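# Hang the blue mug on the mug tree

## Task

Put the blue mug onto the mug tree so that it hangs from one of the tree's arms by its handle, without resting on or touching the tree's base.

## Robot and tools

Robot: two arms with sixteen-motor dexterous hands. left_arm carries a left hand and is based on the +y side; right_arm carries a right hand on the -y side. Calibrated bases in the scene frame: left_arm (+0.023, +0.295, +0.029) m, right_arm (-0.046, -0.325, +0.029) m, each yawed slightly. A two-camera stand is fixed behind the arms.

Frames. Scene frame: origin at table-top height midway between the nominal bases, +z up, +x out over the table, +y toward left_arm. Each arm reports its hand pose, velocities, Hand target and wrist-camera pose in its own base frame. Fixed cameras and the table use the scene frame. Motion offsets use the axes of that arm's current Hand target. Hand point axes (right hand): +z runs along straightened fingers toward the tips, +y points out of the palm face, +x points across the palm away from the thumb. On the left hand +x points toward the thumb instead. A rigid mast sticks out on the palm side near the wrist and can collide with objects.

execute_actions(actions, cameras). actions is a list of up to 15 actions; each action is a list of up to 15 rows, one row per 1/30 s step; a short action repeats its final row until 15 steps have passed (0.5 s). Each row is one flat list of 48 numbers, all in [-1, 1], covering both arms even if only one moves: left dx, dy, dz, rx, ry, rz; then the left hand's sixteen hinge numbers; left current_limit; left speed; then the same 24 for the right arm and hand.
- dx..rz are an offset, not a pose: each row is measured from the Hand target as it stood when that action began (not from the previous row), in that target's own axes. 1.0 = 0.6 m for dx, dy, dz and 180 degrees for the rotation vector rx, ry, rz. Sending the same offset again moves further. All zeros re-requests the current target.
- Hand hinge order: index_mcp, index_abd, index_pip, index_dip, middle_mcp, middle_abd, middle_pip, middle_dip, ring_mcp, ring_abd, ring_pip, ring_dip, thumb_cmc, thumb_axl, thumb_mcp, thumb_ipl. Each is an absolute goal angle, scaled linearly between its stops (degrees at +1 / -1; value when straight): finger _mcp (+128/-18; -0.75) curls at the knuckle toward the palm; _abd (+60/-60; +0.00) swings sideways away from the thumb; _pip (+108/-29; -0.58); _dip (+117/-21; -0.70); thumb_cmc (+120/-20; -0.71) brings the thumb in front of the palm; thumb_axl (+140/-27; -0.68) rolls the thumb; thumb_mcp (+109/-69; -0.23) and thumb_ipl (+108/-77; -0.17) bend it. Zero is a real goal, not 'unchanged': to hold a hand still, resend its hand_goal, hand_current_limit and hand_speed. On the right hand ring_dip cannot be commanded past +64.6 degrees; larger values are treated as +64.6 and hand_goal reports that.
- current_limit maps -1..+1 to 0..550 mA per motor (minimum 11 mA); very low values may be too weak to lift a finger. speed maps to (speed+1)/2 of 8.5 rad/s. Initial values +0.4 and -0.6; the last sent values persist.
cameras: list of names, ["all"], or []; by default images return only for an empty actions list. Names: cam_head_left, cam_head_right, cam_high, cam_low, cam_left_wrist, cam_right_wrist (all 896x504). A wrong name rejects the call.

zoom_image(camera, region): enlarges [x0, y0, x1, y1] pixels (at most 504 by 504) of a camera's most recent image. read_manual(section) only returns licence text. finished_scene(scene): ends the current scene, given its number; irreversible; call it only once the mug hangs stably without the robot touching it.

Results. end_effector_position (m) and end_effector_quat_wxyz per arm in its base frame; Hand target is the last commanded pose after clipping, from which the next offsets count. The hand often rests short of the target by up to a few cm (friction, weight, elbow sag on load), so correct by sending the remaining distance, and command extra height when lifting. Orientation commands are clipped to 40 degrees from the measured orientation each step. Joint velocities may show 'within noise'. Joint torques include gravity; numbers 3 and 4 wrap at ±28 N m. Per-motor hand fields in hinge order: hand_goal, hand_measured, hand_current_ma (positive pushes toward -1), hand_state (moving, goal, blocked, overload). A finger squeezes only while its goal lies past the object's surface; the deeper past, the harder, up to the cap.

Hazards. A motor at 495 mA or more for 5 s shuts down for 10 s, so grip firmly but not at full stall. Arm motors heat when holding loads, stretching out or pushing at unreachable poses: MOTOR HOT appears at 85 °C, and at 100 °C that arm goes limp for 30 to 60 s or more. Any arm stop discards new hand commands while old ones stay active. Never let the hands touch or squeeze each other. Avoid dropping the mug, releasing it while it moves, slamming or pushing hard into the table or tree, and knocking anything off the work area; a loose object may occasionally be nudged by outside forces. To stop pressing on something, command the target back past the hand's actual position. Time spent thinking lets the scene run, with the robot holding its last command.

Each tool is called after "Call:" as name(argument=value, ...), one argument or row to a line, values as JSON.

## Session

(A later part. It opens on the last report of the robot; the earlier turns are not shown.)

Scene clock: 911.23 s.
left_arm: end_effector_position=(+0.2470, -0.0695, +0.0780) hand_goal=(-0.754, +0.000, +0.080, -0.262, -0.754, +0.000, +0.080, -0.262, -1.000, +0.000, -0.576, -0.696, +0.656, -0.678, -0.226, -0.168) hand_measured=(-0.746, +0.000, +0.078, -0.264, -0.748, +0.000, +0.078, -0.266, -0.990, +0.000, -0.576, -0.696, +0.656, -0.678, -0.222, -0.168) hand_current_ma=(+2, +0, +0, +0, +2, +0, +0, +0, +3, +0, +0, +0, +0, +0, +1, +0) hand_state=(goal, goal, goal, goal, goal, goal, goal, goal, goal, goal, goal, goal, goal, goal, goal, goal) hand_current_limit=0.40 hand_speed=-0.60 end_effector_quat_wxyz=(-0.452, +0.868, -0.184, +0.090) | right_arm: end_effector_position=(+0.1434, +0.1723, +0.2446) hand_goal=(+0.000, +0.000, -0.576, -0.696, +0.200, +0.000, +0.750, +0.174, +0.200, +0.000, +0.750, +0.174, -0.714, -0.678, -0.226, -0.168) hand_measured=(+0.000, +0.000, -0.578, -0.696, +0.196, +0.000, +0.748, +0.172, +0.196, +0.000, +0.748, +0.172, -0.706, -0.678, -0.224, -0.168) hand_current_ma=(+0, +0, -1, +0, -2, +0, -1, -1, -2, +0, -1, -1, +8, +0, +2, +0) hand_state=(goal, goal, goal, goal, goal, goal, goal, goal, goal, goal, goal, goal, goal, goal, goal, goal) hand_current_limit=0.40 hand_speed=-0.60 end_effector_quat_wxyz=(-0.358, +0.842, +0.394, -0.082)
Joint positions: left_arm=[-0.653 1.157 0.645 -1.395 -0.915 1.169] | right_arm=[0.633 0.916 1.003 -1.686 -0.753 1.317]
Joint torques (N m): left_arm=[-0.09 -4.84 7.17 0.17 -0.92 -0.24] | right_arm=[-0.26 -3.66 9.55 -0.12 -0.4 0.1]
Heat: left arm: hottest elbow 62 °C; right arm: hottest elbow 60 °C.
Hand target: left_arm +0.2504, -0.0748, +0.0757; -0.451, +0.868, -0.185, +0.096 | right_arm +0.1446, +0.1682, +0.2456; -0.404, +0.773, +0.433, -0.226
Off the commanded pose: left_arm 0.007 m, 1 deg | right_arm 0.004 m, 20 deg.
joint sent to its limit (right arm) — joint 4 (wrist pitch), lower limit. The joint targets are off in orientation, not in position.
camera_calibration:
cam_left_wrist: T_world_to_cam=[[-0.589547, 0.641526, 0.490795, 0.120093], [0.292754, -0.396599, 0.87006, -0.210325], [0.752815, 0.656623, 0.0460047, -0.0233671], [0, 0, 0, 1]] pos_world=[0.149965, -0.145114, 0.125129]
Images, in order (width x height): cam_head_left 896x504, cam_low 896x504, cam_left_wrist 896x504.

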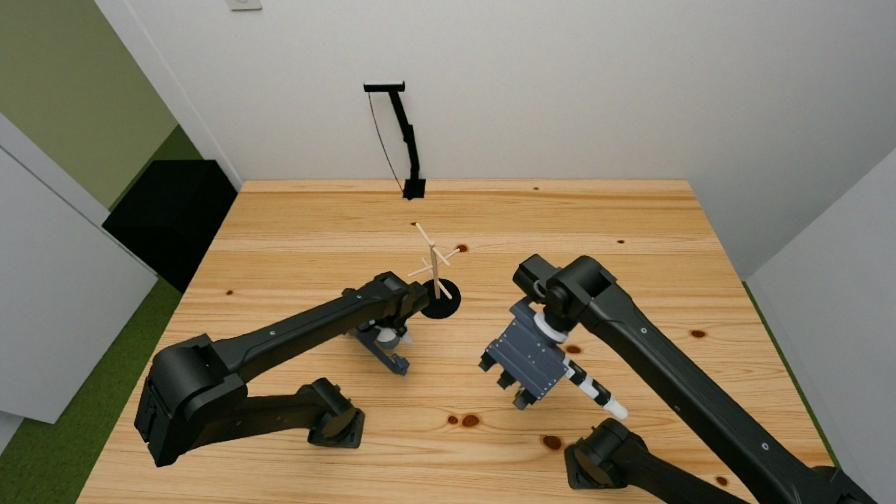

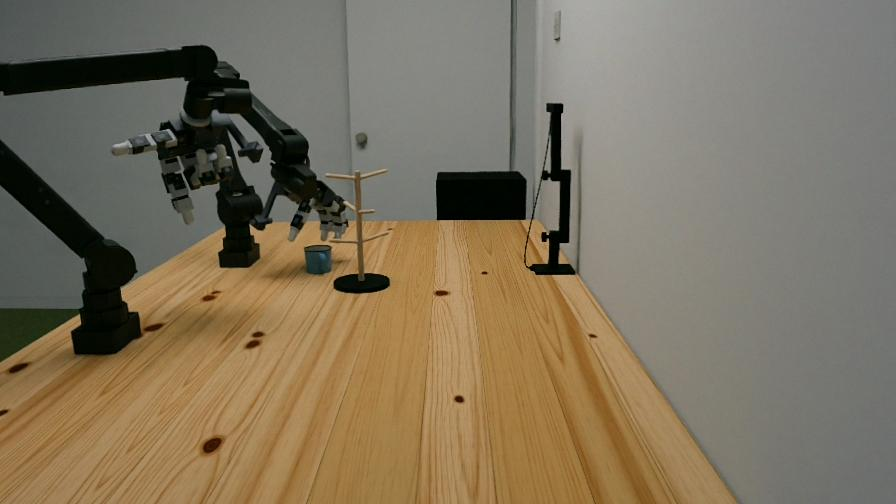

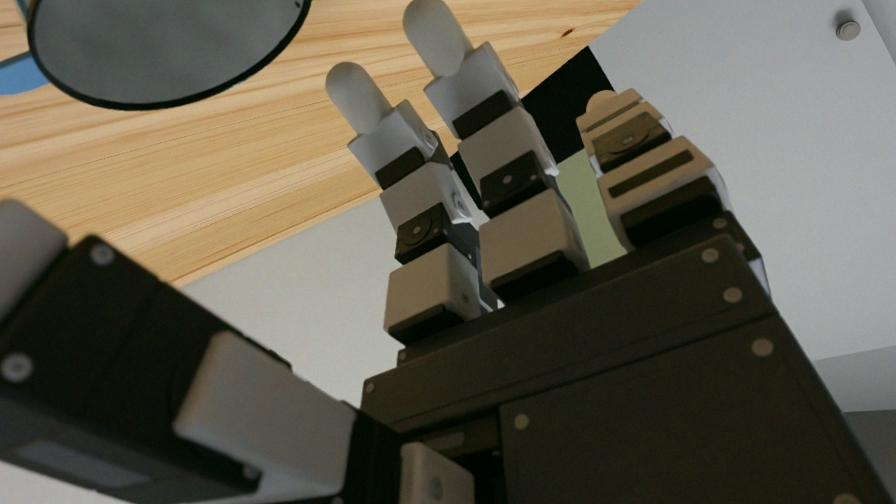

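Call:
execute_actions(
  actions=[
    [[0.008,0.0723,0.044,0,0,0,-0.753,0,0.08,-0.261,-0.753,0,0.08,-0.261,-1,0,-0.576,-0.696,0.657,-0.678,-0.225,-0.168,0.4,-0.6,0,0,0,0,0,0,0,0,-0.576,-0.696,0.2,0,0.75,0.174,0.2,0,0.75,0.174,-0.714,-0.678,-0.226,-0.168,0.4,-0.6]],
  ],
  cameras=["cam_low", "cam_head_left", "cam_left_wrist"],
)

Call:
zoom_image(
  camera="cam_low",
  region=[260, 200, 360, 290],
)

Scene clock: 926.23 s.
left_arm: end_effector_position=(+0.2503, -0.0741, +0.0280) hand_goal=(-0.754, +0.000, +0.080, -0.262, -0.754, +0.000, +0.080, -0.262, -1.000, +0.000, -0.576, -0.696, +0.656, -0.678, -0.226, -0.168) hand_measured=(-0.746, +0.000, +0.078, -0.264, -0.748, +0.000, +0.078, -0.266, -0.990, +0.000, -0.576, -0.696, +0.656, -0.678, -0.222, -0.168) hand_current_ma=(+2, +0, +0, +0, +2, +0, +0, +0, +3, +0, +0, +0, +0, +0, +1, +0) hand_state=(goal, goal, goal, goal, goal, goal, goal, goal, goal, goal, goal, goal, goal, goal, goal, goal) hand_current_limit=0.40 hand_speed=-0.60 end_effector_quat_wxyz=(-0.453, +0.868, -0.185, +0.090) | right_arm: end_effector_position=(+0.1434, +0.1723, +0.2446) hand_goal=(+0.000, +0.000, -0.576, -0.696, +0.200, +0.000, +0.750, +0.174, +0.200, +0.000, +0.750, +0.174, -0.714, -0.678, -0.226, -0.168) hand_measured=(+0.000, +0.000, -0.578, -0.696, +0.196, +0.000, +0.748, +0.172, +0.196, +0.000, +0.748, +0.172, -0.706, -0.678, -0.224, -0.168) hand_current_ma=(+0, +0, -1, +0, -2, +0, -1, -1, -2, +0, -1, -1, +8, +0, +2, +0) hand_state=(goal, goal, goal, goal, goal, goal, goal, goal, goal, goal, goal, goal, goal, goal, goal, goal) hand_current_limit=0.40 hand_speed=-0.60 end_effector_quat_wxyz=(-0.358, +0.842, +0.394, -0.082)
Joint positions: left_arm=[-0.661 1.28 0.581 -1.217 -0.915 1.158] | right_arm=[0.633 0.916 1.003 -1.686 -0.753 1.317]
Joint torques (N m): left_arm=[-0.03 -5.48 6.39 0.13 -0.81 -0.25] | right_arm=[-0.26 -3.37 9.44 -0.05 -0.37 0.11]
Heat: left arm: hottest elbow 60 °C; right arm: hottest elbow 59 °C.
Hand target: left_arm +0.2535, -0.0800, +0.0251; -0.451, +0.868, -0.185, +0.097 | right_arm +0.1446, +0.1682, +0.2456; -0.404, +0.773, +0.433, -0.226
Off the commanded pose: left_arm 0.007 m, 1 deg | right_arm 0.004 m, 20 deg.
joint sent to its limit (right arm) — joint 4 (wrist pitch), lower limit. The joint targets are off in orientation, not in position.
camera_calibration:
cam_left_wrist: T_world_to_cam=[[-0.588752, 0.641746, 0.49146, 0.14936], [0.290947, -0.399006, 0.869565, -0.16931], [0.754136, 0.654947, 0.0482017, -0.0210457], [0, 0, 0, 1]] pos_world=[0.153068, -0.149623, 0.0748362]
Images, in order (width x height): cam_head_left 896x504, cam_low 896x504, cam_left_wrist 896x504.

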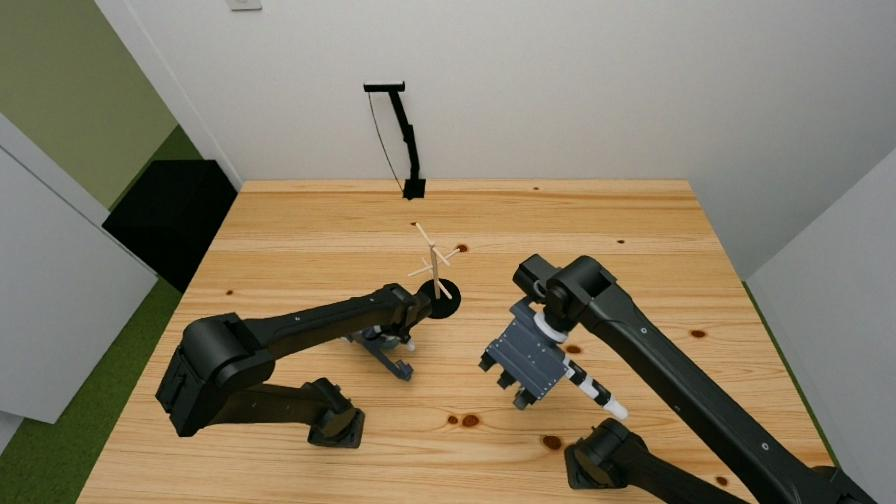

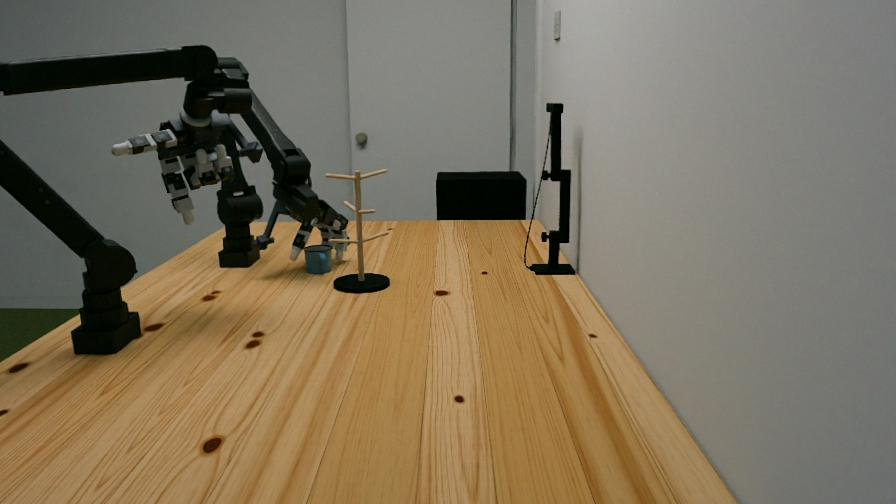

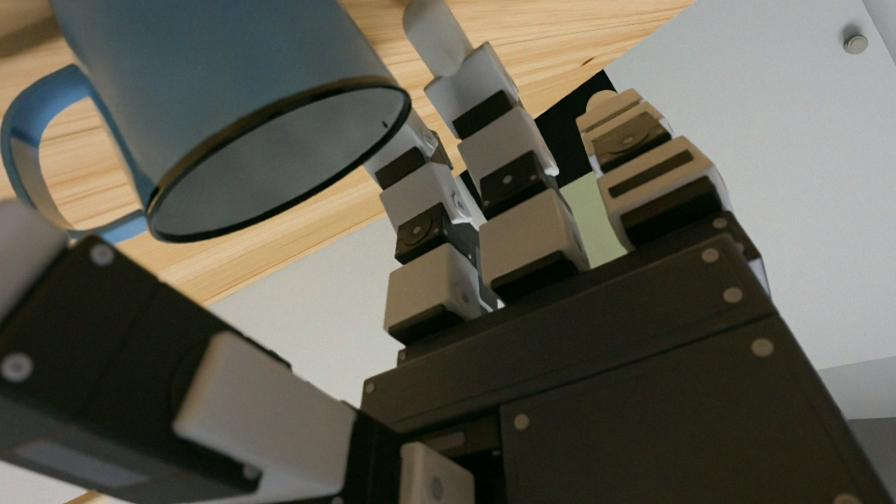

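Scaled by 5.040 from the camera's 896x504 image, which has a finer 1280x720 frame.

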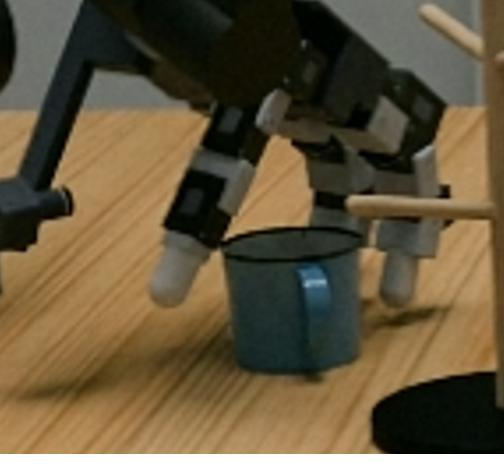

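Call:
execute_actions(
  actions=[
    [[0.0133,0.0038,-0.0055,0,0,0,-0.753,0,0.08,-0.261,-0.753,0,0.08,-0.261,-1,0,-0.576,-0.696,0.657,-0.678,-0.225,-0.168,0.4,-0.6,0,0,0,0,0,0,0,0,-0.576,-0.696,0.2,0,0.75,0.174,0.2,0,0.75,0.174,-0.714,-0.678,-0.226,-0.168,0.4,-0.6]],
  ],
  cameras=["cam_left_wrist"],
)

Scene clock: 940.50 s.
left_arm: end_effector_position=(+0.2483, -0.0732, +0.0221) hand_goal=(-0.754, +0.000, +0.080, -0.262, -0.754, +0.000, +0.080, -0.262, -1.000, +0.000, -0.576, -0.696, +0.656, -0.678, -0.226, -0.168) hand_measured=(-0.746, +0.000, +0.078, -0.264, -0.748, +0.000, +0.078, -0.266, -0.990, +0.000, -0.576, -0.696, +0.656, -0.678, -0.222, -0.168) hand_current_ma=(+2, +0, +0, +0, +2, +0, +0, +0, +3, +0, +0, +0, +0, +0, +1, +0) hand_state=(goal, goal, goal, goal, goal, goal, goal, goal, goal, goal, goal, goal, goal, goal, goal, goal) hand_current_limit=0.40 hand_speed=-0.60 end_effector_quat_wxyz=(-0.458, +0.865, -0.189, +0.081) | right_arm: end_effector_position=(+0.1434, +0.1723, +0.2446) hand_goal=(+0.000, +0.000, -0.576, -0.696, +0.200, +0.000, +0.750, +0.174, +0.200, +0.000, +0.750, +0.174, -0.714, -0.678, -0.226, -0.168) hand_measured=(+0.000, +0.000, -0.578, -0.696, +0.196, +0.000, +0.748, +0.172, +0.196, +0.000, +0.748, +0.172, -0.706, -0.678, -0.224, -0.168) hand_current_ma=(+0, +0, -1, +0, -2, +0, -1, -1, -2, +0, -1, -1, +8, +0, +2, +0) hand_state=(goal, goal, goal, goal, goal, goal, goal, goal, goal, goal, goal, goal, goal, goal, goal, goal) hand_current_limit=0.40 hand_speed=-0.60 end_effector_quat_wxyz=(-0.358, +0.842, +0.394, -0.082)
Joint positions: left_arm=[-0.664 1.307 0.581 -1.217 -0.915 1.152] | right_arm=[0.633 0.916 1.003 -1.686 -0.753 1.317]
Joint torques (N m): left_arm=[-0.44 -5.89 7.87 -0.1 -0.7 -0.3] | right_arm=[-0.32 -3.31 9.57 -0.28 -0.43 0.07]
Heat: left arm: hottest elbow 57 °C; right arm: hottest elbow 59 °C.
Hand target: left_arm +0.2592, -0.0869, +0.0252; -0.451, +0.868, -0.185, +0.097 | right_arm +0.1446, +0.1682, +0.2456; -0.404, +0.773, +0.433, -0.226
Off the commanded pose: left_arm 0.018 m, 2 deg | right_arm 0.004 m, 20 deg.
joint sent to its limit (right arm) — joint 4 (wrist pitch), lower limit. The joint targets are off in orientation, not in position.
camera_calibration:
cam_left_wrist: T_world_to_cam=[[-0.580541, 0.633959, 0.510948, 0.147454], [0.305859, -0.411772, 0.858425, -0.167668], [0.754601, 0.654629, 0.0451486, -0.0198557], [0, 0, 0, 1]] pos_world=[0.151869, -0.149523, 0.0694862]
Images, in order (width x height): cam_left_wrist 896x504.

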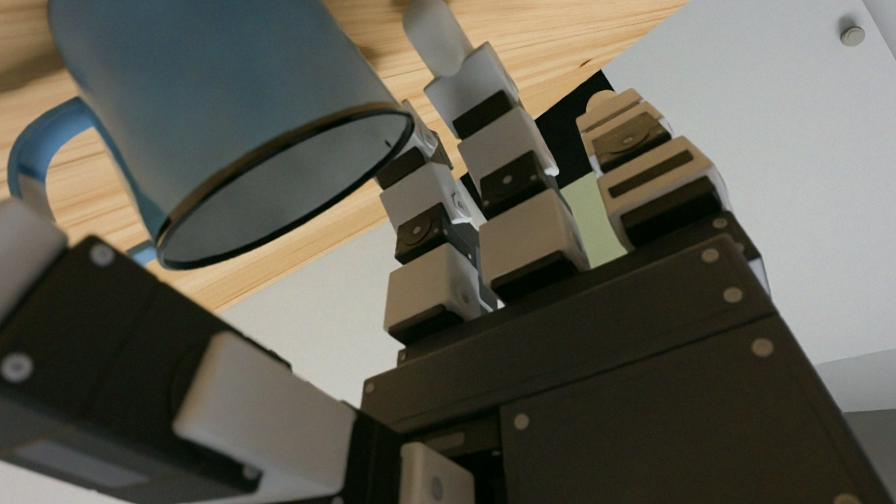

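Call:
execute_actions(
  actions=[
    [[0.012,-0.0045,-0.0052,0,0,0,-0.753,0,0.08,-0.261,-0.753,0,0.08,-0.261,-1,0,-0.576,-0.696,0.657,-0.678,-0.225,-0.168,0.4,-0.6,0,0,0,0,0,0,0,0,-0.576,-0.696,0.2,0,0.75,0.174,0.2,0,0.75,0.174,-0.714,-0.678,-0.226,-0.168,0.4,-0.6]],
  ],
  cameras=["cam_left_wrist"],
)

Scene clock: 944.20 s.
left_arm: end_effector_position=(+0.2549, -0.0784, +0.0252) hand_goal=(-0.754, +0.000, +0.080, -0.262, -0.754, +0.000, +0.080, -0.262, -1.000, +0.000, -0.576, -0.696, +0.656, -0.678, -0.226, -0.168) hand_measured=(-0.746, +0.000, +0.078, -0.264, -0.748, +0.000, +0.078, -0.266, -0.990, +0.000, -0.576, -0.696, +0.656, -0.678, -0.222, -0.168) hand_current_ma=(+2, +0, +0, +0, +2, +0, +0, +0, +3, +0, +0, +0, +0, +0, +1, +0) hand_state=(goal, goal, goal, goal, goal, goal, goal, goal, goal, goal, goal, goal, goal, goal, goal, goal) hand_current_limit=0.40 hand_speed=-0.60 end_effector_quat_wxyz=(-0.455, +0.866, -0.187, +0.086) | right_arm: end_effector_position=(+0.1434, +0.1723, +0.2446) hand_goal=(+0.000, +0.000, -0.576, -0.696, +0.200, +0.000, +0.750, +0.174, +0.200, +0.000, +0.750, +0.174, -0.714, -0.678, -0.226, -0.168) hand_measured=(+0.000, +0.000, -0.578, -0.696, +0.196, +0.000, +0.748, +0.172, +0.196, +0.000, +0.748, +0.172, -0.706, -0.678, -0.224, -0.168) hand_current_ma=(+0, +0, -1, +0, -2, +0, -1, -1, -2, +0, -1, -1, +8, +0, +2, +0) hand_state=(goal, goal, goal, goal, goal, goal, goal, goal, goal, goal, goal, goal, goal, goal, goal, goal) hand_current_limit=0.40 hand_speed=-0.60 end_effector_quat_wxyz=(-0.358, +0.842, +0.394, -0.082)
Joint positions: left_arm=[-0.664 1.315 0.6 -1.217 -0.915 1.152] | right_arm=[0.633 0.916 1.003 -1.686 -0.753 1.317]
Joint torques (N m): left_arm=[-0.21 -6.01 8.24 -0.44 -0.75 -0.24] | right_arm=[-0.73 -3.37 9.4 -0.17 -0.42 0.1]
Heat: left arm: hottest elbow 57 °C; right arm: hottest elbow 59 °C.
Hand target: left_arm +0.2653, -0.0907, +0.0292; -0.451, +0.868, -0.185, +0.097 | right_arm +0.1446, +0.1682, +0.2456; -0.404, +0.773, +0.433, -0.226
Off the commanded pose: left_arm 0.017 m, 1 deg | right_arm 0.004 m, 20 deg.
joint sent to its limit (right arm) — joint 4 (wrist pitch), lower limit. The joint targets are off in orientation, not in position.
camera_calibration:
cam_left_wrist: T_world_to_cam=[[-0.584885, 0.637476, 0.501532, 0.154611], [0.298341, -0.405903, 0.863849, -0.172179], [0.754256, 0.65488, 0.0472214, -0.0215712], [0, 0, 0, 1]] pos_world=[0.158068, -0.154322, 0.0722127]
Images, in order (width x height): cam_left_wrist 896x504.

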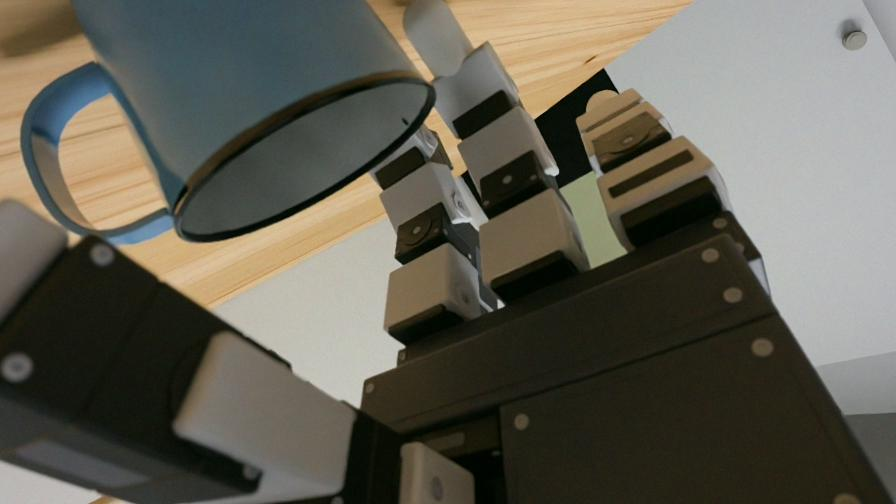

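Call:
execute_actions(
  actions=[
    [[0,0,0,0,0,0,-0.685,0,0.197,-0.145,-0.685,0,0.197,-0.145,-1,0,-0.576,-0.696,0.657,-0.678,-0.022,-0.168,0.4,-0.85,0,0,0,0,0,0,0,0,-0.576,-0.696,0.2,0,0.75,0.174,0.2,0,0.75,0.174,-0.714,-0.678,-0.226,-0.168,0.4,-0.6]],
  ],
  cameras=["cam_left_wrist"],
)

Scene clock: 948.20 s.
left_arm: end_effector_position=(+0.2549, -0.0784, +0.0252) hand_goal=(-0.686, +0.000, +0.196, -0.146, -0.686, +0.000, +0.196, -0.146, -1.000, +0.000, -0.576, -0.696, +0.656, -0.678, -0.022, -0.168) hand_measured=(-0.682, +0.000, +0.194, -0.150, -0.682, +0.000, +0.194, -0.150, -0.990, +0.000, -0.576, -0.696, +0.656, -0.678, -0.022, -0.168) hand_current_ma=(+1, +0, +0, +0, +1, +0, +0, +0, +3, +0, +0, +0, +0, +0, +0, +0) hand_state=(goal, goal, goal, goal, goal, goal, goal, goal, goal, goal, goal, goal, goal, goal, goal, goal) hand_current_limit=0.40 hand_speed=-0.85 end_effector_quat_wxyz=(-0.455, +0.866, -0.187, +0.086) | right_arm: end_effector_position=(+0.1434, +0.1723, +0.2446) hand_goal=(+0.000, +0.000, -0.576, -0.696, +0.200, +0.000, +0.750, +0.174, +0.200, +0.000, +0.750, +0.174, -0.714, -0.678, -0.226, -0.168) hand_measured=(+0.000, +0.000, -0.578, -0.696, +0.196, +0.000, +0.748, +0.172, +0.196, +0.000, +0.748, +0.172, -0.706, -0.678, -0.224, -0.168) hand_current_ma=(+0, +0, -1, +0, -2, +0, -1, -1, -2, +0, -1, -1, +8, +0, +2, +0) hand_state=(goal, goal, goal, goal, goal, goal, goal, goal, goal, goal, goal, goal, goal, goal, goal, goal) hand_current_limit=0.40 hand_speed=-0.60 end_effector_quat_wxyz=(-0.358, +0.842, +0.394, -0.082)
Joint positions: left_arm=[-0.664 1.315 0.6 -1.217 -0.915 1.152] | right_arm=[0.633 0.916 1.003 -1.686 -0.753 1.317]
Joint torques (N m): left_arm=[-0.09 -5.95 8.24 -0.42 -0.75 -0.24] | right_arm=[-1.32 -3.37 9.58 -0.13 -0.39 0.07]
Heat: left arm: hottest elbow 57 °C; right arm: hottest elbow 59 °C.
Hand target: left_arm +0.2653, -0.0907, +0.0292; -0.451, +0.868, -0.185, +0.097 | right_arm +0.1446, +0.1682, +0.2456; -0.404, +0.773, +0.433, -0.226
Off the commanded pose: left_arm 0.017 m, 1 deg | right_arm 0.004 m, 20 deg.
joint sent to its limit (right arm) — joint 4 (wrist pitch), lower limit. The joint targets are off in orientation, not in position.
camera_calibration:
cam_left_wrist: T_world_to_cam=[[-0.584885, 0.637476, 0.501532, 0.154611], [0.298341, -0.405903, 0.863849, -0.172179], [0.754256, 0.65488, 0.0472214, -0.0215712], [0, 0, 0, 1]] pos_world=[0.158068, -0.154322, 0.0722127]
Images, in order (width x height): cam_left_wrist 896x504.

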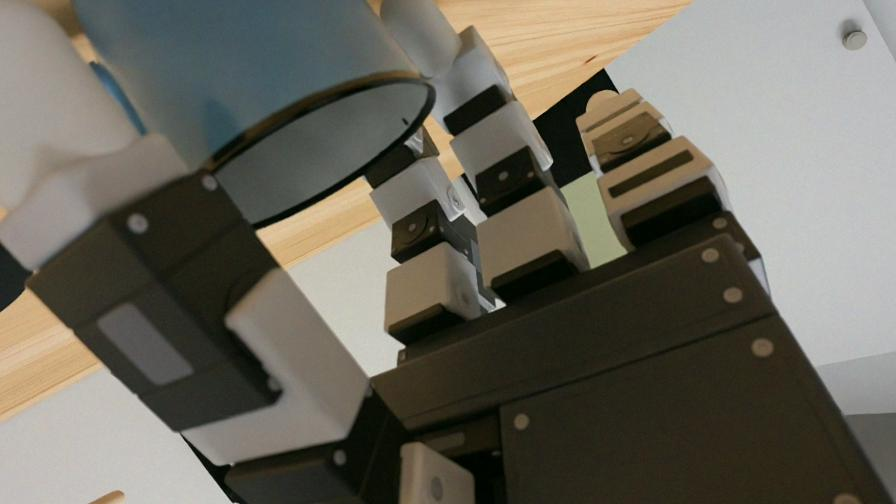

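Thumb has swung behind the mug clear of the handle. Close fully.

Call:
execute_actions(
  actions=[
    [[0,0,0,0,0,0,-0.58,0,0.285,-0.02,-0.58,0,0.285,-0.02,-1,0,-0.576,-0.696,0.657,-0.678,0.045,-0.168,0.4,-0.85,0,0,0,0,0,0,0,0,-0.576,-0.696,0.2,0,0.75,0.174,0.2,0,0.75,0.174,-0.714,-0.678,-0.226,-0.168,0.4,-0.6]],
    [[0,0,0,0,0,0,-0.479,0,0.372,0.101,-0.479,0,0.372,0.101,-1,0,-0.576,-0.696,0.657,-0.678,0.112,-0.168,0.4,-0.85,0,0,0,0,0,0,0,0,-0.576,-0.696,0.2,0,0.75,0.174,0.2,0,0.75,0.174,-0.714,-0.678,-0.226,-0.168,0.4,-0.6]],
  ],
  cameras=["cam_left_wrist", "cam_low"],
)

Call:
zoom_image(
  camera="cam_low",
  region=[260, 200, 360, 290],
)

Scene clock: 952.57 s.
left_arm: end_effector_position=(+0.2546, -0.0782, +0.0246) hand_goal=(-0.480, +0.000, +0.372, +0.100, -0.480, +0.000, +0.372, +0.100, -1.000, +0.000, -0.576, -0.696, +0.656, -0.678, +0.112, -0.168) hand_measured=(-0.602, -0.004, +0.270, +0.024, -0.560, +0.004, +0.306, +0.050, -0.990, +0.000, -0.576, -0.696, +0.656, -0.678, +0.034, -0.196) hand_current_ma=(-290, +0, -188, -110, -138, +0, -85, -53, +3, +0, +0, +0, +0, +0, -182, -32) hand_state=(blocked, goal, blocked, blocked, blocked, goal, blocked, blocked, goal, goal, goal, goal, goal, goal, blocked, blocked) hand_current_limit=0.40 hand_speed=-0.85 end_effector_quat_wxyz=(-0.456, +0.866, -0.187, +0.085) | right_arm: end_effector_position=(+0.1434, +0.1723, +0.2446) hand_goal=(+0.000, +0.000, -0.576, -0.696, +0.200, +0.000, +0.750, +0.174, +0.200, +0.000, +0.750, +0.174, -0.714, -0.678, -0.226, -0.168) hand_measured=(+0.000, +0.000, -0.578, -0.696, +0.196, +0.000, +0.748, +0.172, +0.196, +0.000, +0.748, +0.172, -0.706, -0.678, -0.224, -0.168) hand_current_ma=(+0, +0, -1, +0, -2, +0, -1, -1, -2, +0, -1, -1, +8, +0, +2, +0) hand_state=(goal, goal, goal, goal, goal, goal, goal, goal, goal, goal, goal, goal, goal, goal, goal, goal) hand_current_limit=0.40 hand_speed=-0.60 end_effector_quat_wxyz=(-0.358, +0.842, +0.394, -0.082)
Joint positions: left_arm=[-0.664 1.317 0.6 -1.217 -0.915 1.152] | right_arm=[0.633 0.916 1.003 -1.686 -0.753 1.317]
Joint torques (N m): left_arm=[-0.09 -6.12 8.23 -0.43 -0.74 -0.24] | right_arm=[-0.44 -3.66 9.48 -0.1 -0.4 0.1]
Heat: left arm: hottest elbow 57 °C; right arm: hottest elbow 59 °C.
Hand target: left_arm +0.2653, -0.0907, +0.0292; -0.451, +0.868, -0.185, +0.097 | right_arm +0.1446, +0.1682, +0.2456; -0.404, +0.773, +0.433, -0.226
Off the commanded pose: left_arm 0.017 m, 2 deg | right_arm 0.004 m, 20 deg.
joint sent to its limit (right arm) — joint 4 (wrist pitch), lower limit. The joint targets are off in orientation, not in position.
camera_calibration:
cam_left_wrist: T_world_to_cam=[[-0.583812, 0.636634, 0.503846, 0.15427], [0.300187, -0.407346, 0.86253, -0.171974], [0.754355, 0.654803, 0.0467044, -0.0214478], [0, 0, 0, 1]] pos_world=[0.157868, -0.154223, 0.0716061]
Images, in order (width x height): cam_low 896x504, cam_left_wrist 896x504.

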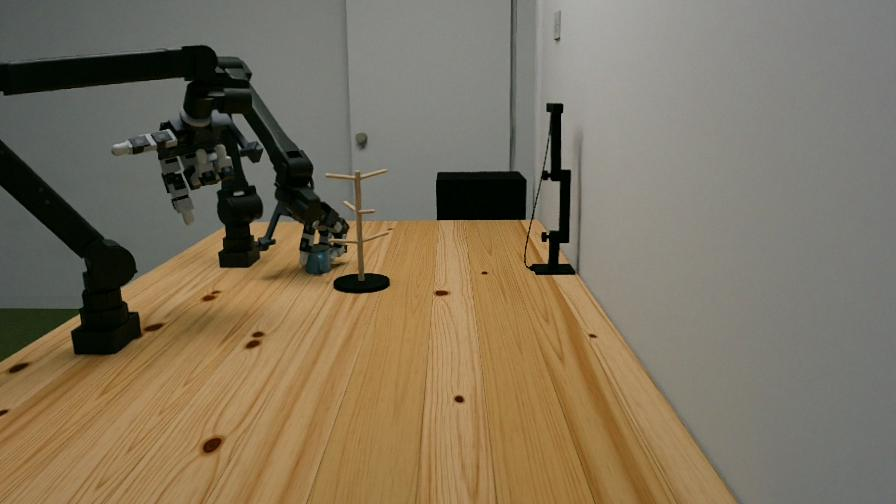

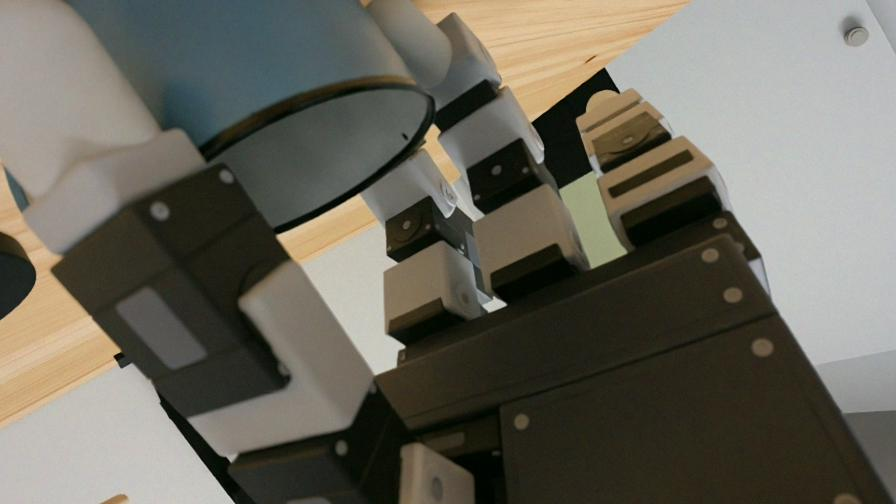

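Scaled by 5.040 from the camera's 896x504 image, which has a finer 1280x720 frame.

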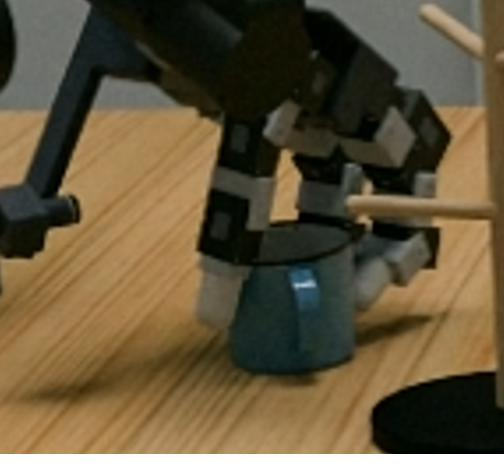

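Call:
execute_actions(
  actions=[
    [[-0.0235,-0.0064,0.0092,0,0,0,-0.42,0,0.425,0.16,-0.42,0,0.425,0.16,-1,0,-0.576,-0.696,0.657,-0.678,0.17,-0.168,0.4,-0.85,0,0,0,0,0,0,0,0,-0.576,-0.696,0.2,0,0.75,0.174,0.2,0,0.75,0.174,-0.714,-0.678,-0.226,-0.168,0.4,-0.6]],
    [[0,-0.0819,-0.0574,0,0,0,-0.42,0,0.425,0.16,-0.42,0,0.425,0.16,-1,0,-0.576,-0.696,0.657,-0.678,0.17,-0.168,0.4,-0.85,0,0,0,0,0,0,0,0,-0.576,-0.696,0.2,0,0.75,0.174,0.2,0,0.75,0.174,-0.714,-0.678,-0.226,-0.168,0.4,-0.6]],
  ],
  cameras=["cam_low", "cam_left_wrist"],
)

Call:
zoom_image(
  camera="cam_low",
  region=[250, 160, 390, 290],
)

Scene clock: 997.87 s.
left_arm: end_effector_position=(+0.2452, -0.0713, +0.0751) hand_goal=(-0.420, +0.000, +0.424, +0.160, -0.420, +0.000, +0.424, +0.160, -1.000, +0.000, -0.576, -0.696, +0.656, -0.678, +0.170, -0.168) hand_measured=(-0.602, -0.004, +0.270, +0.066, -0.558, +0.006, +0.310, +0.092, -0.990, +0.000, -0.576, -0.696, +0.650, -0.678, +0.034, -0.210) hand_current_ma=(-385, +0, -385, -166, -359, +1, -227, -90, +3, +0, +0, +0, -1, +0, -385, -67) hand_state=(blocked, goal, blocked, blocked, blocked, goal, blocked, blocked, goal, goal, goal, goal, goal, goal, blocked, blocked) hand_current_limit=0.40 hand_speed=-0.85 end_effector_quat_wxyz=(-0.455, +0.866, -0.190, +0.086) | right_arm: end_effector_position=(+0.1434, +0.1723, +0.2446) hand_goal=(+0.000, +0.000, -0.576, -0.696, +0.200, +0.000, +0.750, +0.174, +0.200, +0.000, +0.750, +0.174, -0.714, -0.678, -0.226, -0.168) hand_measured=(+0.000, +0.000, -0.578, -0.696, +0.196, +0.000, +0.748, +0.172, +0.196, +0.000, +0.748, +0.172, -0.706, -0.678, -0.224, -0.168) hand_current_ma=(+0, +0, -1, +0, -2, +0, -1, -1, -2, +0, -1, -1, +8, +0, +2, +0) hand_state=(goal, goal, goal, goal, goal, goal, goal, goal, goal, goal, goal, goal, goal, goal, goal, goal) hand_current_limit=0.40 hand_speed=-0.60 end_effector_quat_wxyz=(-0.358, +0.842, +0.394, -0.082)
Joint positions: left_arm=[-0.664 1.171 0.645 -1.398 -0.915 1.164] | right_arm=[0.633 0.916 1.003 -1.686 -0.753 1.317]
Joint torques (N m): left_arm=[1.08 -6.48 9.77 -1.18 -0.91 -0.14] | right_arm=[-0.56 -2.96 9.5 -0.14 -0.43 0.1]
Heat: left arm: hottest elbow 57 °C; right arm: hottest elbow 58 °C.
Hand target: left_arm +0.2551, -0.0786, +0.0891; -0.451, +0.868, -0.185, +0.096 | right_arm +0.1446, +0.1682, +0.2456; -0.404, +0.773, +0.433, -0.226
Off the commanded pose: left_arm 0.019 m, 1 deg | right_arm 0.004 m, 20 deg.
joint sent to its limit (right arm) — joint 4 (wrist pitch), lower limit. The joint targets are off in orientation, not in position.
camera_calibration:
cam_left_wrist: T_world_to_cam=[[-0.578978, 0.641763, 0.502916, 0.118168], [0.298374, -0.40726, 0.863199, -0.209491], [0.758787, 0.64983, 0.0443092, -0.0224738], [0, 0, 0, 1]] pos_world=[0.147976, -0.146549, 0.122399]
Images, in order (width x height): cam_low 896x504, cam_left_wrist 896x504.

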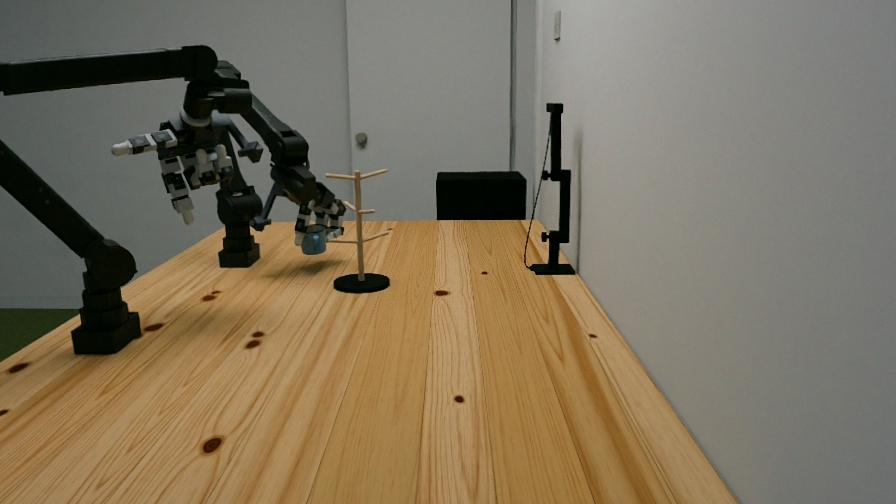

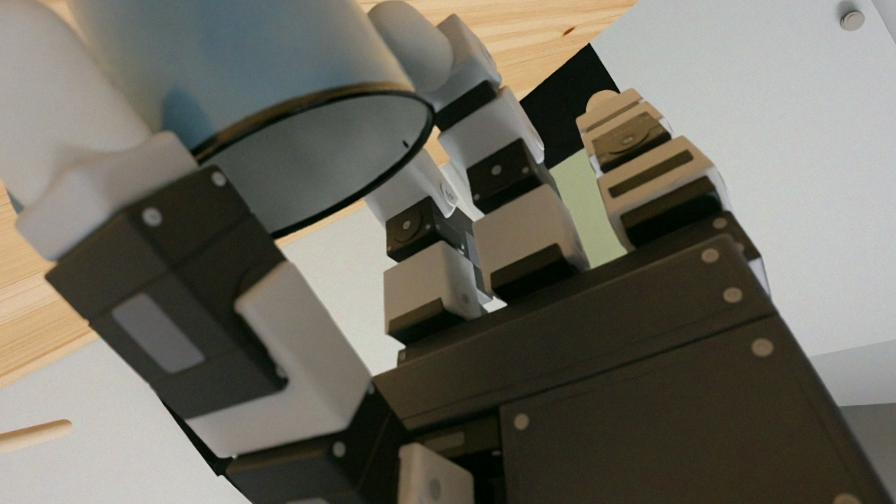

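Scaled by 3.600 from the camera's 896x504 image, which has a finer 1280x720 frame.

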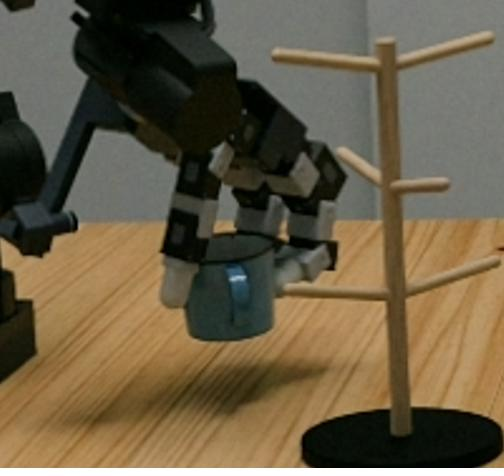

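Call:
execute_actions(
  actions=[
    [[0.016,-0.0883,0.033,0,0,0,-0.42,0,0.425,0.16,-0.42,0,0.425,0.16,-1,0,-0.576,-0.696,0.657,-0.678,0.17,-0.168,0.4,-0.85,0,0,0,0,0,0,0,0,-0.576,-0.696,0.2,0,0.75,0.174,0.2,0,0.75,0.174,-0.714,-0.678,-0.226,-0.168,0.4,-0.6]],
    [[0.0463,-0.1018,0,0,0,0,-0.42,0,0.425,0.16,-0.42,0,0.425,0.16,-1,0,-0.576,-0.696,0.657,-0.678,0.17,-0.168,0.4,-0.85,0,0,0,0,0,0,0,0,-0.576,-0.696,0.2,0,0.75,0.174,0.2,0,0.75,0.174,-0.714,-0.678,-0.226,-0.168,0.4,-0.6]],
    [[0.0645,-0.0908,-0.0158,0,0.0319,-0.0455,-0.42,0,0.425,0.16,-0.42,0,0.425,0.16,-1,0,-0.576,-0.696,0.657,-0.678,0.17,-0.168,0.4,-0.85,0,0,0,0,0,0,0,0,-0.576,-0.696,0.2,0,0.75,0.174,0.2,0,0.75,0.174,-0.714,-0.678,-0.226,-0.168,0.4,-0.6]],
    [[0.0712,-0.0613,-0.0087,0,0.0319,-0.0455,-0.42,0,0.425,0.16,-0.42,0,0.425,0.16,-1,0,-0.576,-0.696,0.657,-0.678,0.17,-0.168,0.4,-0.85,0,0,0,0,0,0,0,0,-0.576,-0.696,0.2,0,0.75,0.174,0.2,0,0.75,0.174,-0.714,-0.678,-0.226,-0.168,0.4,-0.6]],
    [[0.0697,-0.0443,-0.001,0,0,0,-0.42,0,0.425,0.16,-0.42,0,0.425,0.16,-1,0,-0.576,-0.696,0.657,-0.678,0.17,-0.168,0.4,-0.85,0,0,0,0,0,0,0,0,-0.576,-0.696,0.2,0,0.75,0.174,0.2,0,0.75,0.174,-0.714,-0.678,-0.226,-0.168,0.4,-0.6]],
  ],
  cameras=["cam_head_left", "cam_low", "cam_high"],
)

Call:
zoom_image(
  camera="cam_low",
  region=[290, 100, 490, 280],
)

Call:
zoom_image(
  camera="cam_high",
  region=[360, 120, 560, 300],
)

Scene clock: 1014.10 s.
left_arm: end_effector_position=(+0.4307, -0.0161, +0.2731) hand_goal=(-0.420, +0.000, +0.424, +0.160, -0.420, +0.000, +0.424, +0.160, -1.000, +0.000, -0.576, -0.696, +0.656, -0.678, +0.170, -0.168) hand_measured=(-0.602, -0.004, +0.270, +0.068, -0.556, +0.008, +0.310, +0.094, -0.990, +0.000, -0.576, -0.696, +0.652, -0.678, +0.034, -0.212) hand_current_ma=(-385, +0, -385, -158, -351, +2, -227, -88, +3, +0, +0, +0, -1, +0, -385, -70) hand_state=(blocked, goal, blocked, blocked, blocked, goal, blocked, blocked, goal, goal, goal, goal, goal, goal, blocked, blocked) hand_current_limit=0.40 hand_speed=-0.85 end_effector_quat_wxyz=(-0.412, +0.873, -0.115, +0.233) | right_arm: end_effector_position=(+0.1434, +0.1723, +0.2446) hand_goal=(+0.000, +0.000, -0.576, -0.696, +0.200, +0.000, +0.750, +0.174, +0.200, +0.000, +0.750, +0.174, -0.714, -0.678, -0.226, -0.168) hand_measured=(+0.000, +0.000, -0.578, -0.696, +0.196, +0.000, +0.748, +0.172, +0.196, +0.000, +0.748, +0.172, -0.706, -0.678, -0.224, -0.168) hand_current_ma=(+0, +0, -1, +0, -2, +0, -1, -1, -2, +0, -1, -1, +8, +0, +2, +0) hand_state=(goal, goal, goal, goal, goal, goal, goal, goal, goal, goal, goal, goal, goal, goal, goal, goal) hand_current_limit=0.40 hand_speed=-0.60 end_effector_quat_wxyz=(-0.358, +0.842, +0.394, -0.082)
Joint positions: left_arm=[-0.208 1.098 1.075 -0.977 -0.856 1.891] | right_arm=[0.633 0.916 1.003 -1.686 -0.753 1.317]
Joint torques (N m): left_arm=[2.37 -8.06 13.68 1.02 -0.54 -0.1] | right_arm=[-0.73 -3.19 9.43 -0.1 -0.42 0.12]
Heat: left arm: hottest elbow 58 °C; right arm: hottest elbow 57 °C.
Hand target: left_arm +0.4426, -0.0124, +0.2962; -0.412, +0.872, -0.104, +0.246 | right_arm +0.1446, +0.1682, +0.2456; -0.404, +0.773, +0.433, -0.226
Off the commanded pose: left_arm 0.026 m, 2 deg | right_arm 0.004 m, 20 deg.
joint sent to its limit (right arm) — joint 4 (wrist pitch), lower limit. The joint targets are off in orientation, not in position.
Images, in order (width x height): cam_head_left 896x504, cam_high 896x504, cam_low 896x504.

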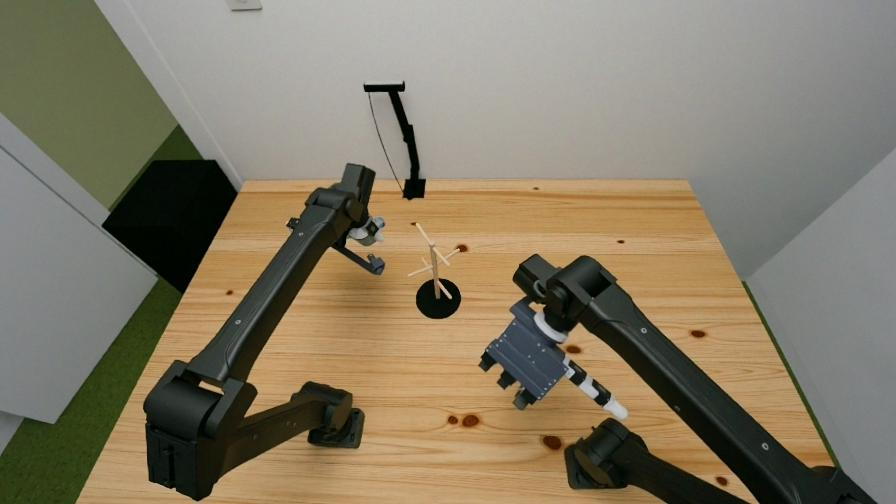

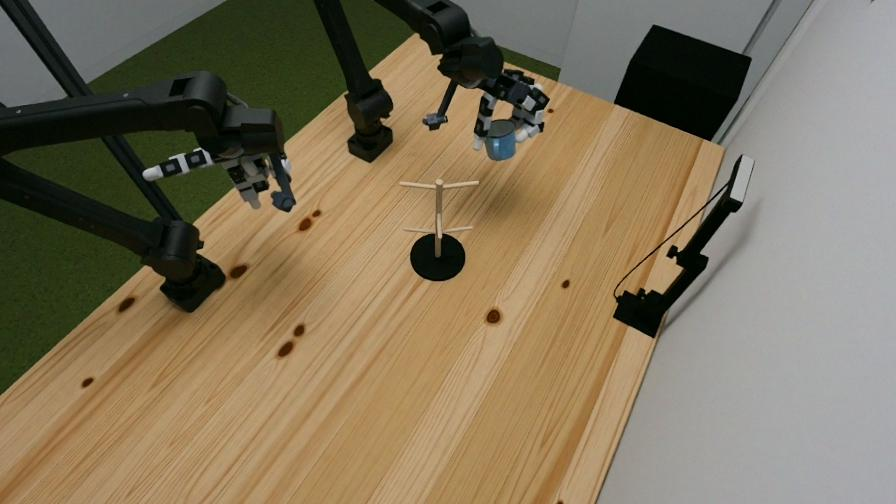

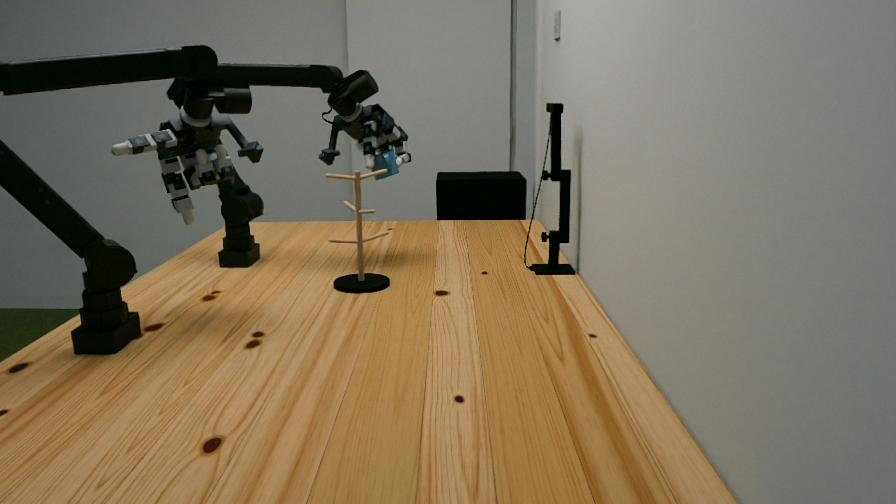

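Scaled by 2.520 from the camera's 896x504 image, which has a finer 1280x720 frame.

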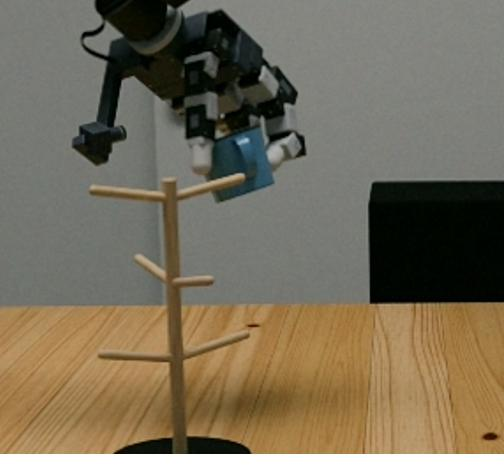

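Scaled by 2.520 from the camera's 896x504 image, which has a finer 1280x720 frame.

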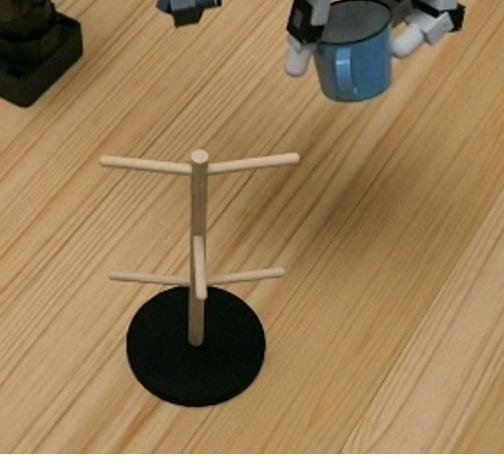

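Call:
zoom_image(
  camera="cam_head_left",
  region=[340, 180, 480, 320],
)

Scaled by 3.600 from the camera's 896x504 image, which has a finer 1280x720 frame.

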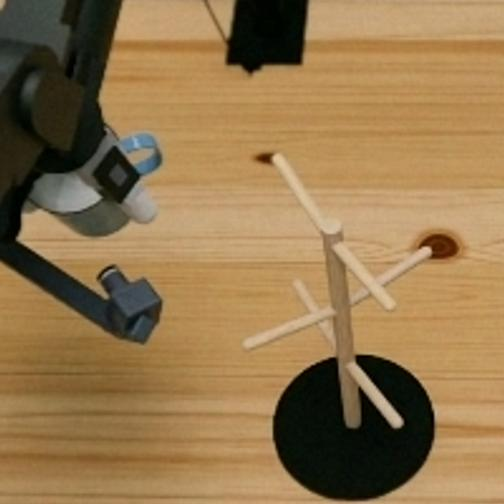

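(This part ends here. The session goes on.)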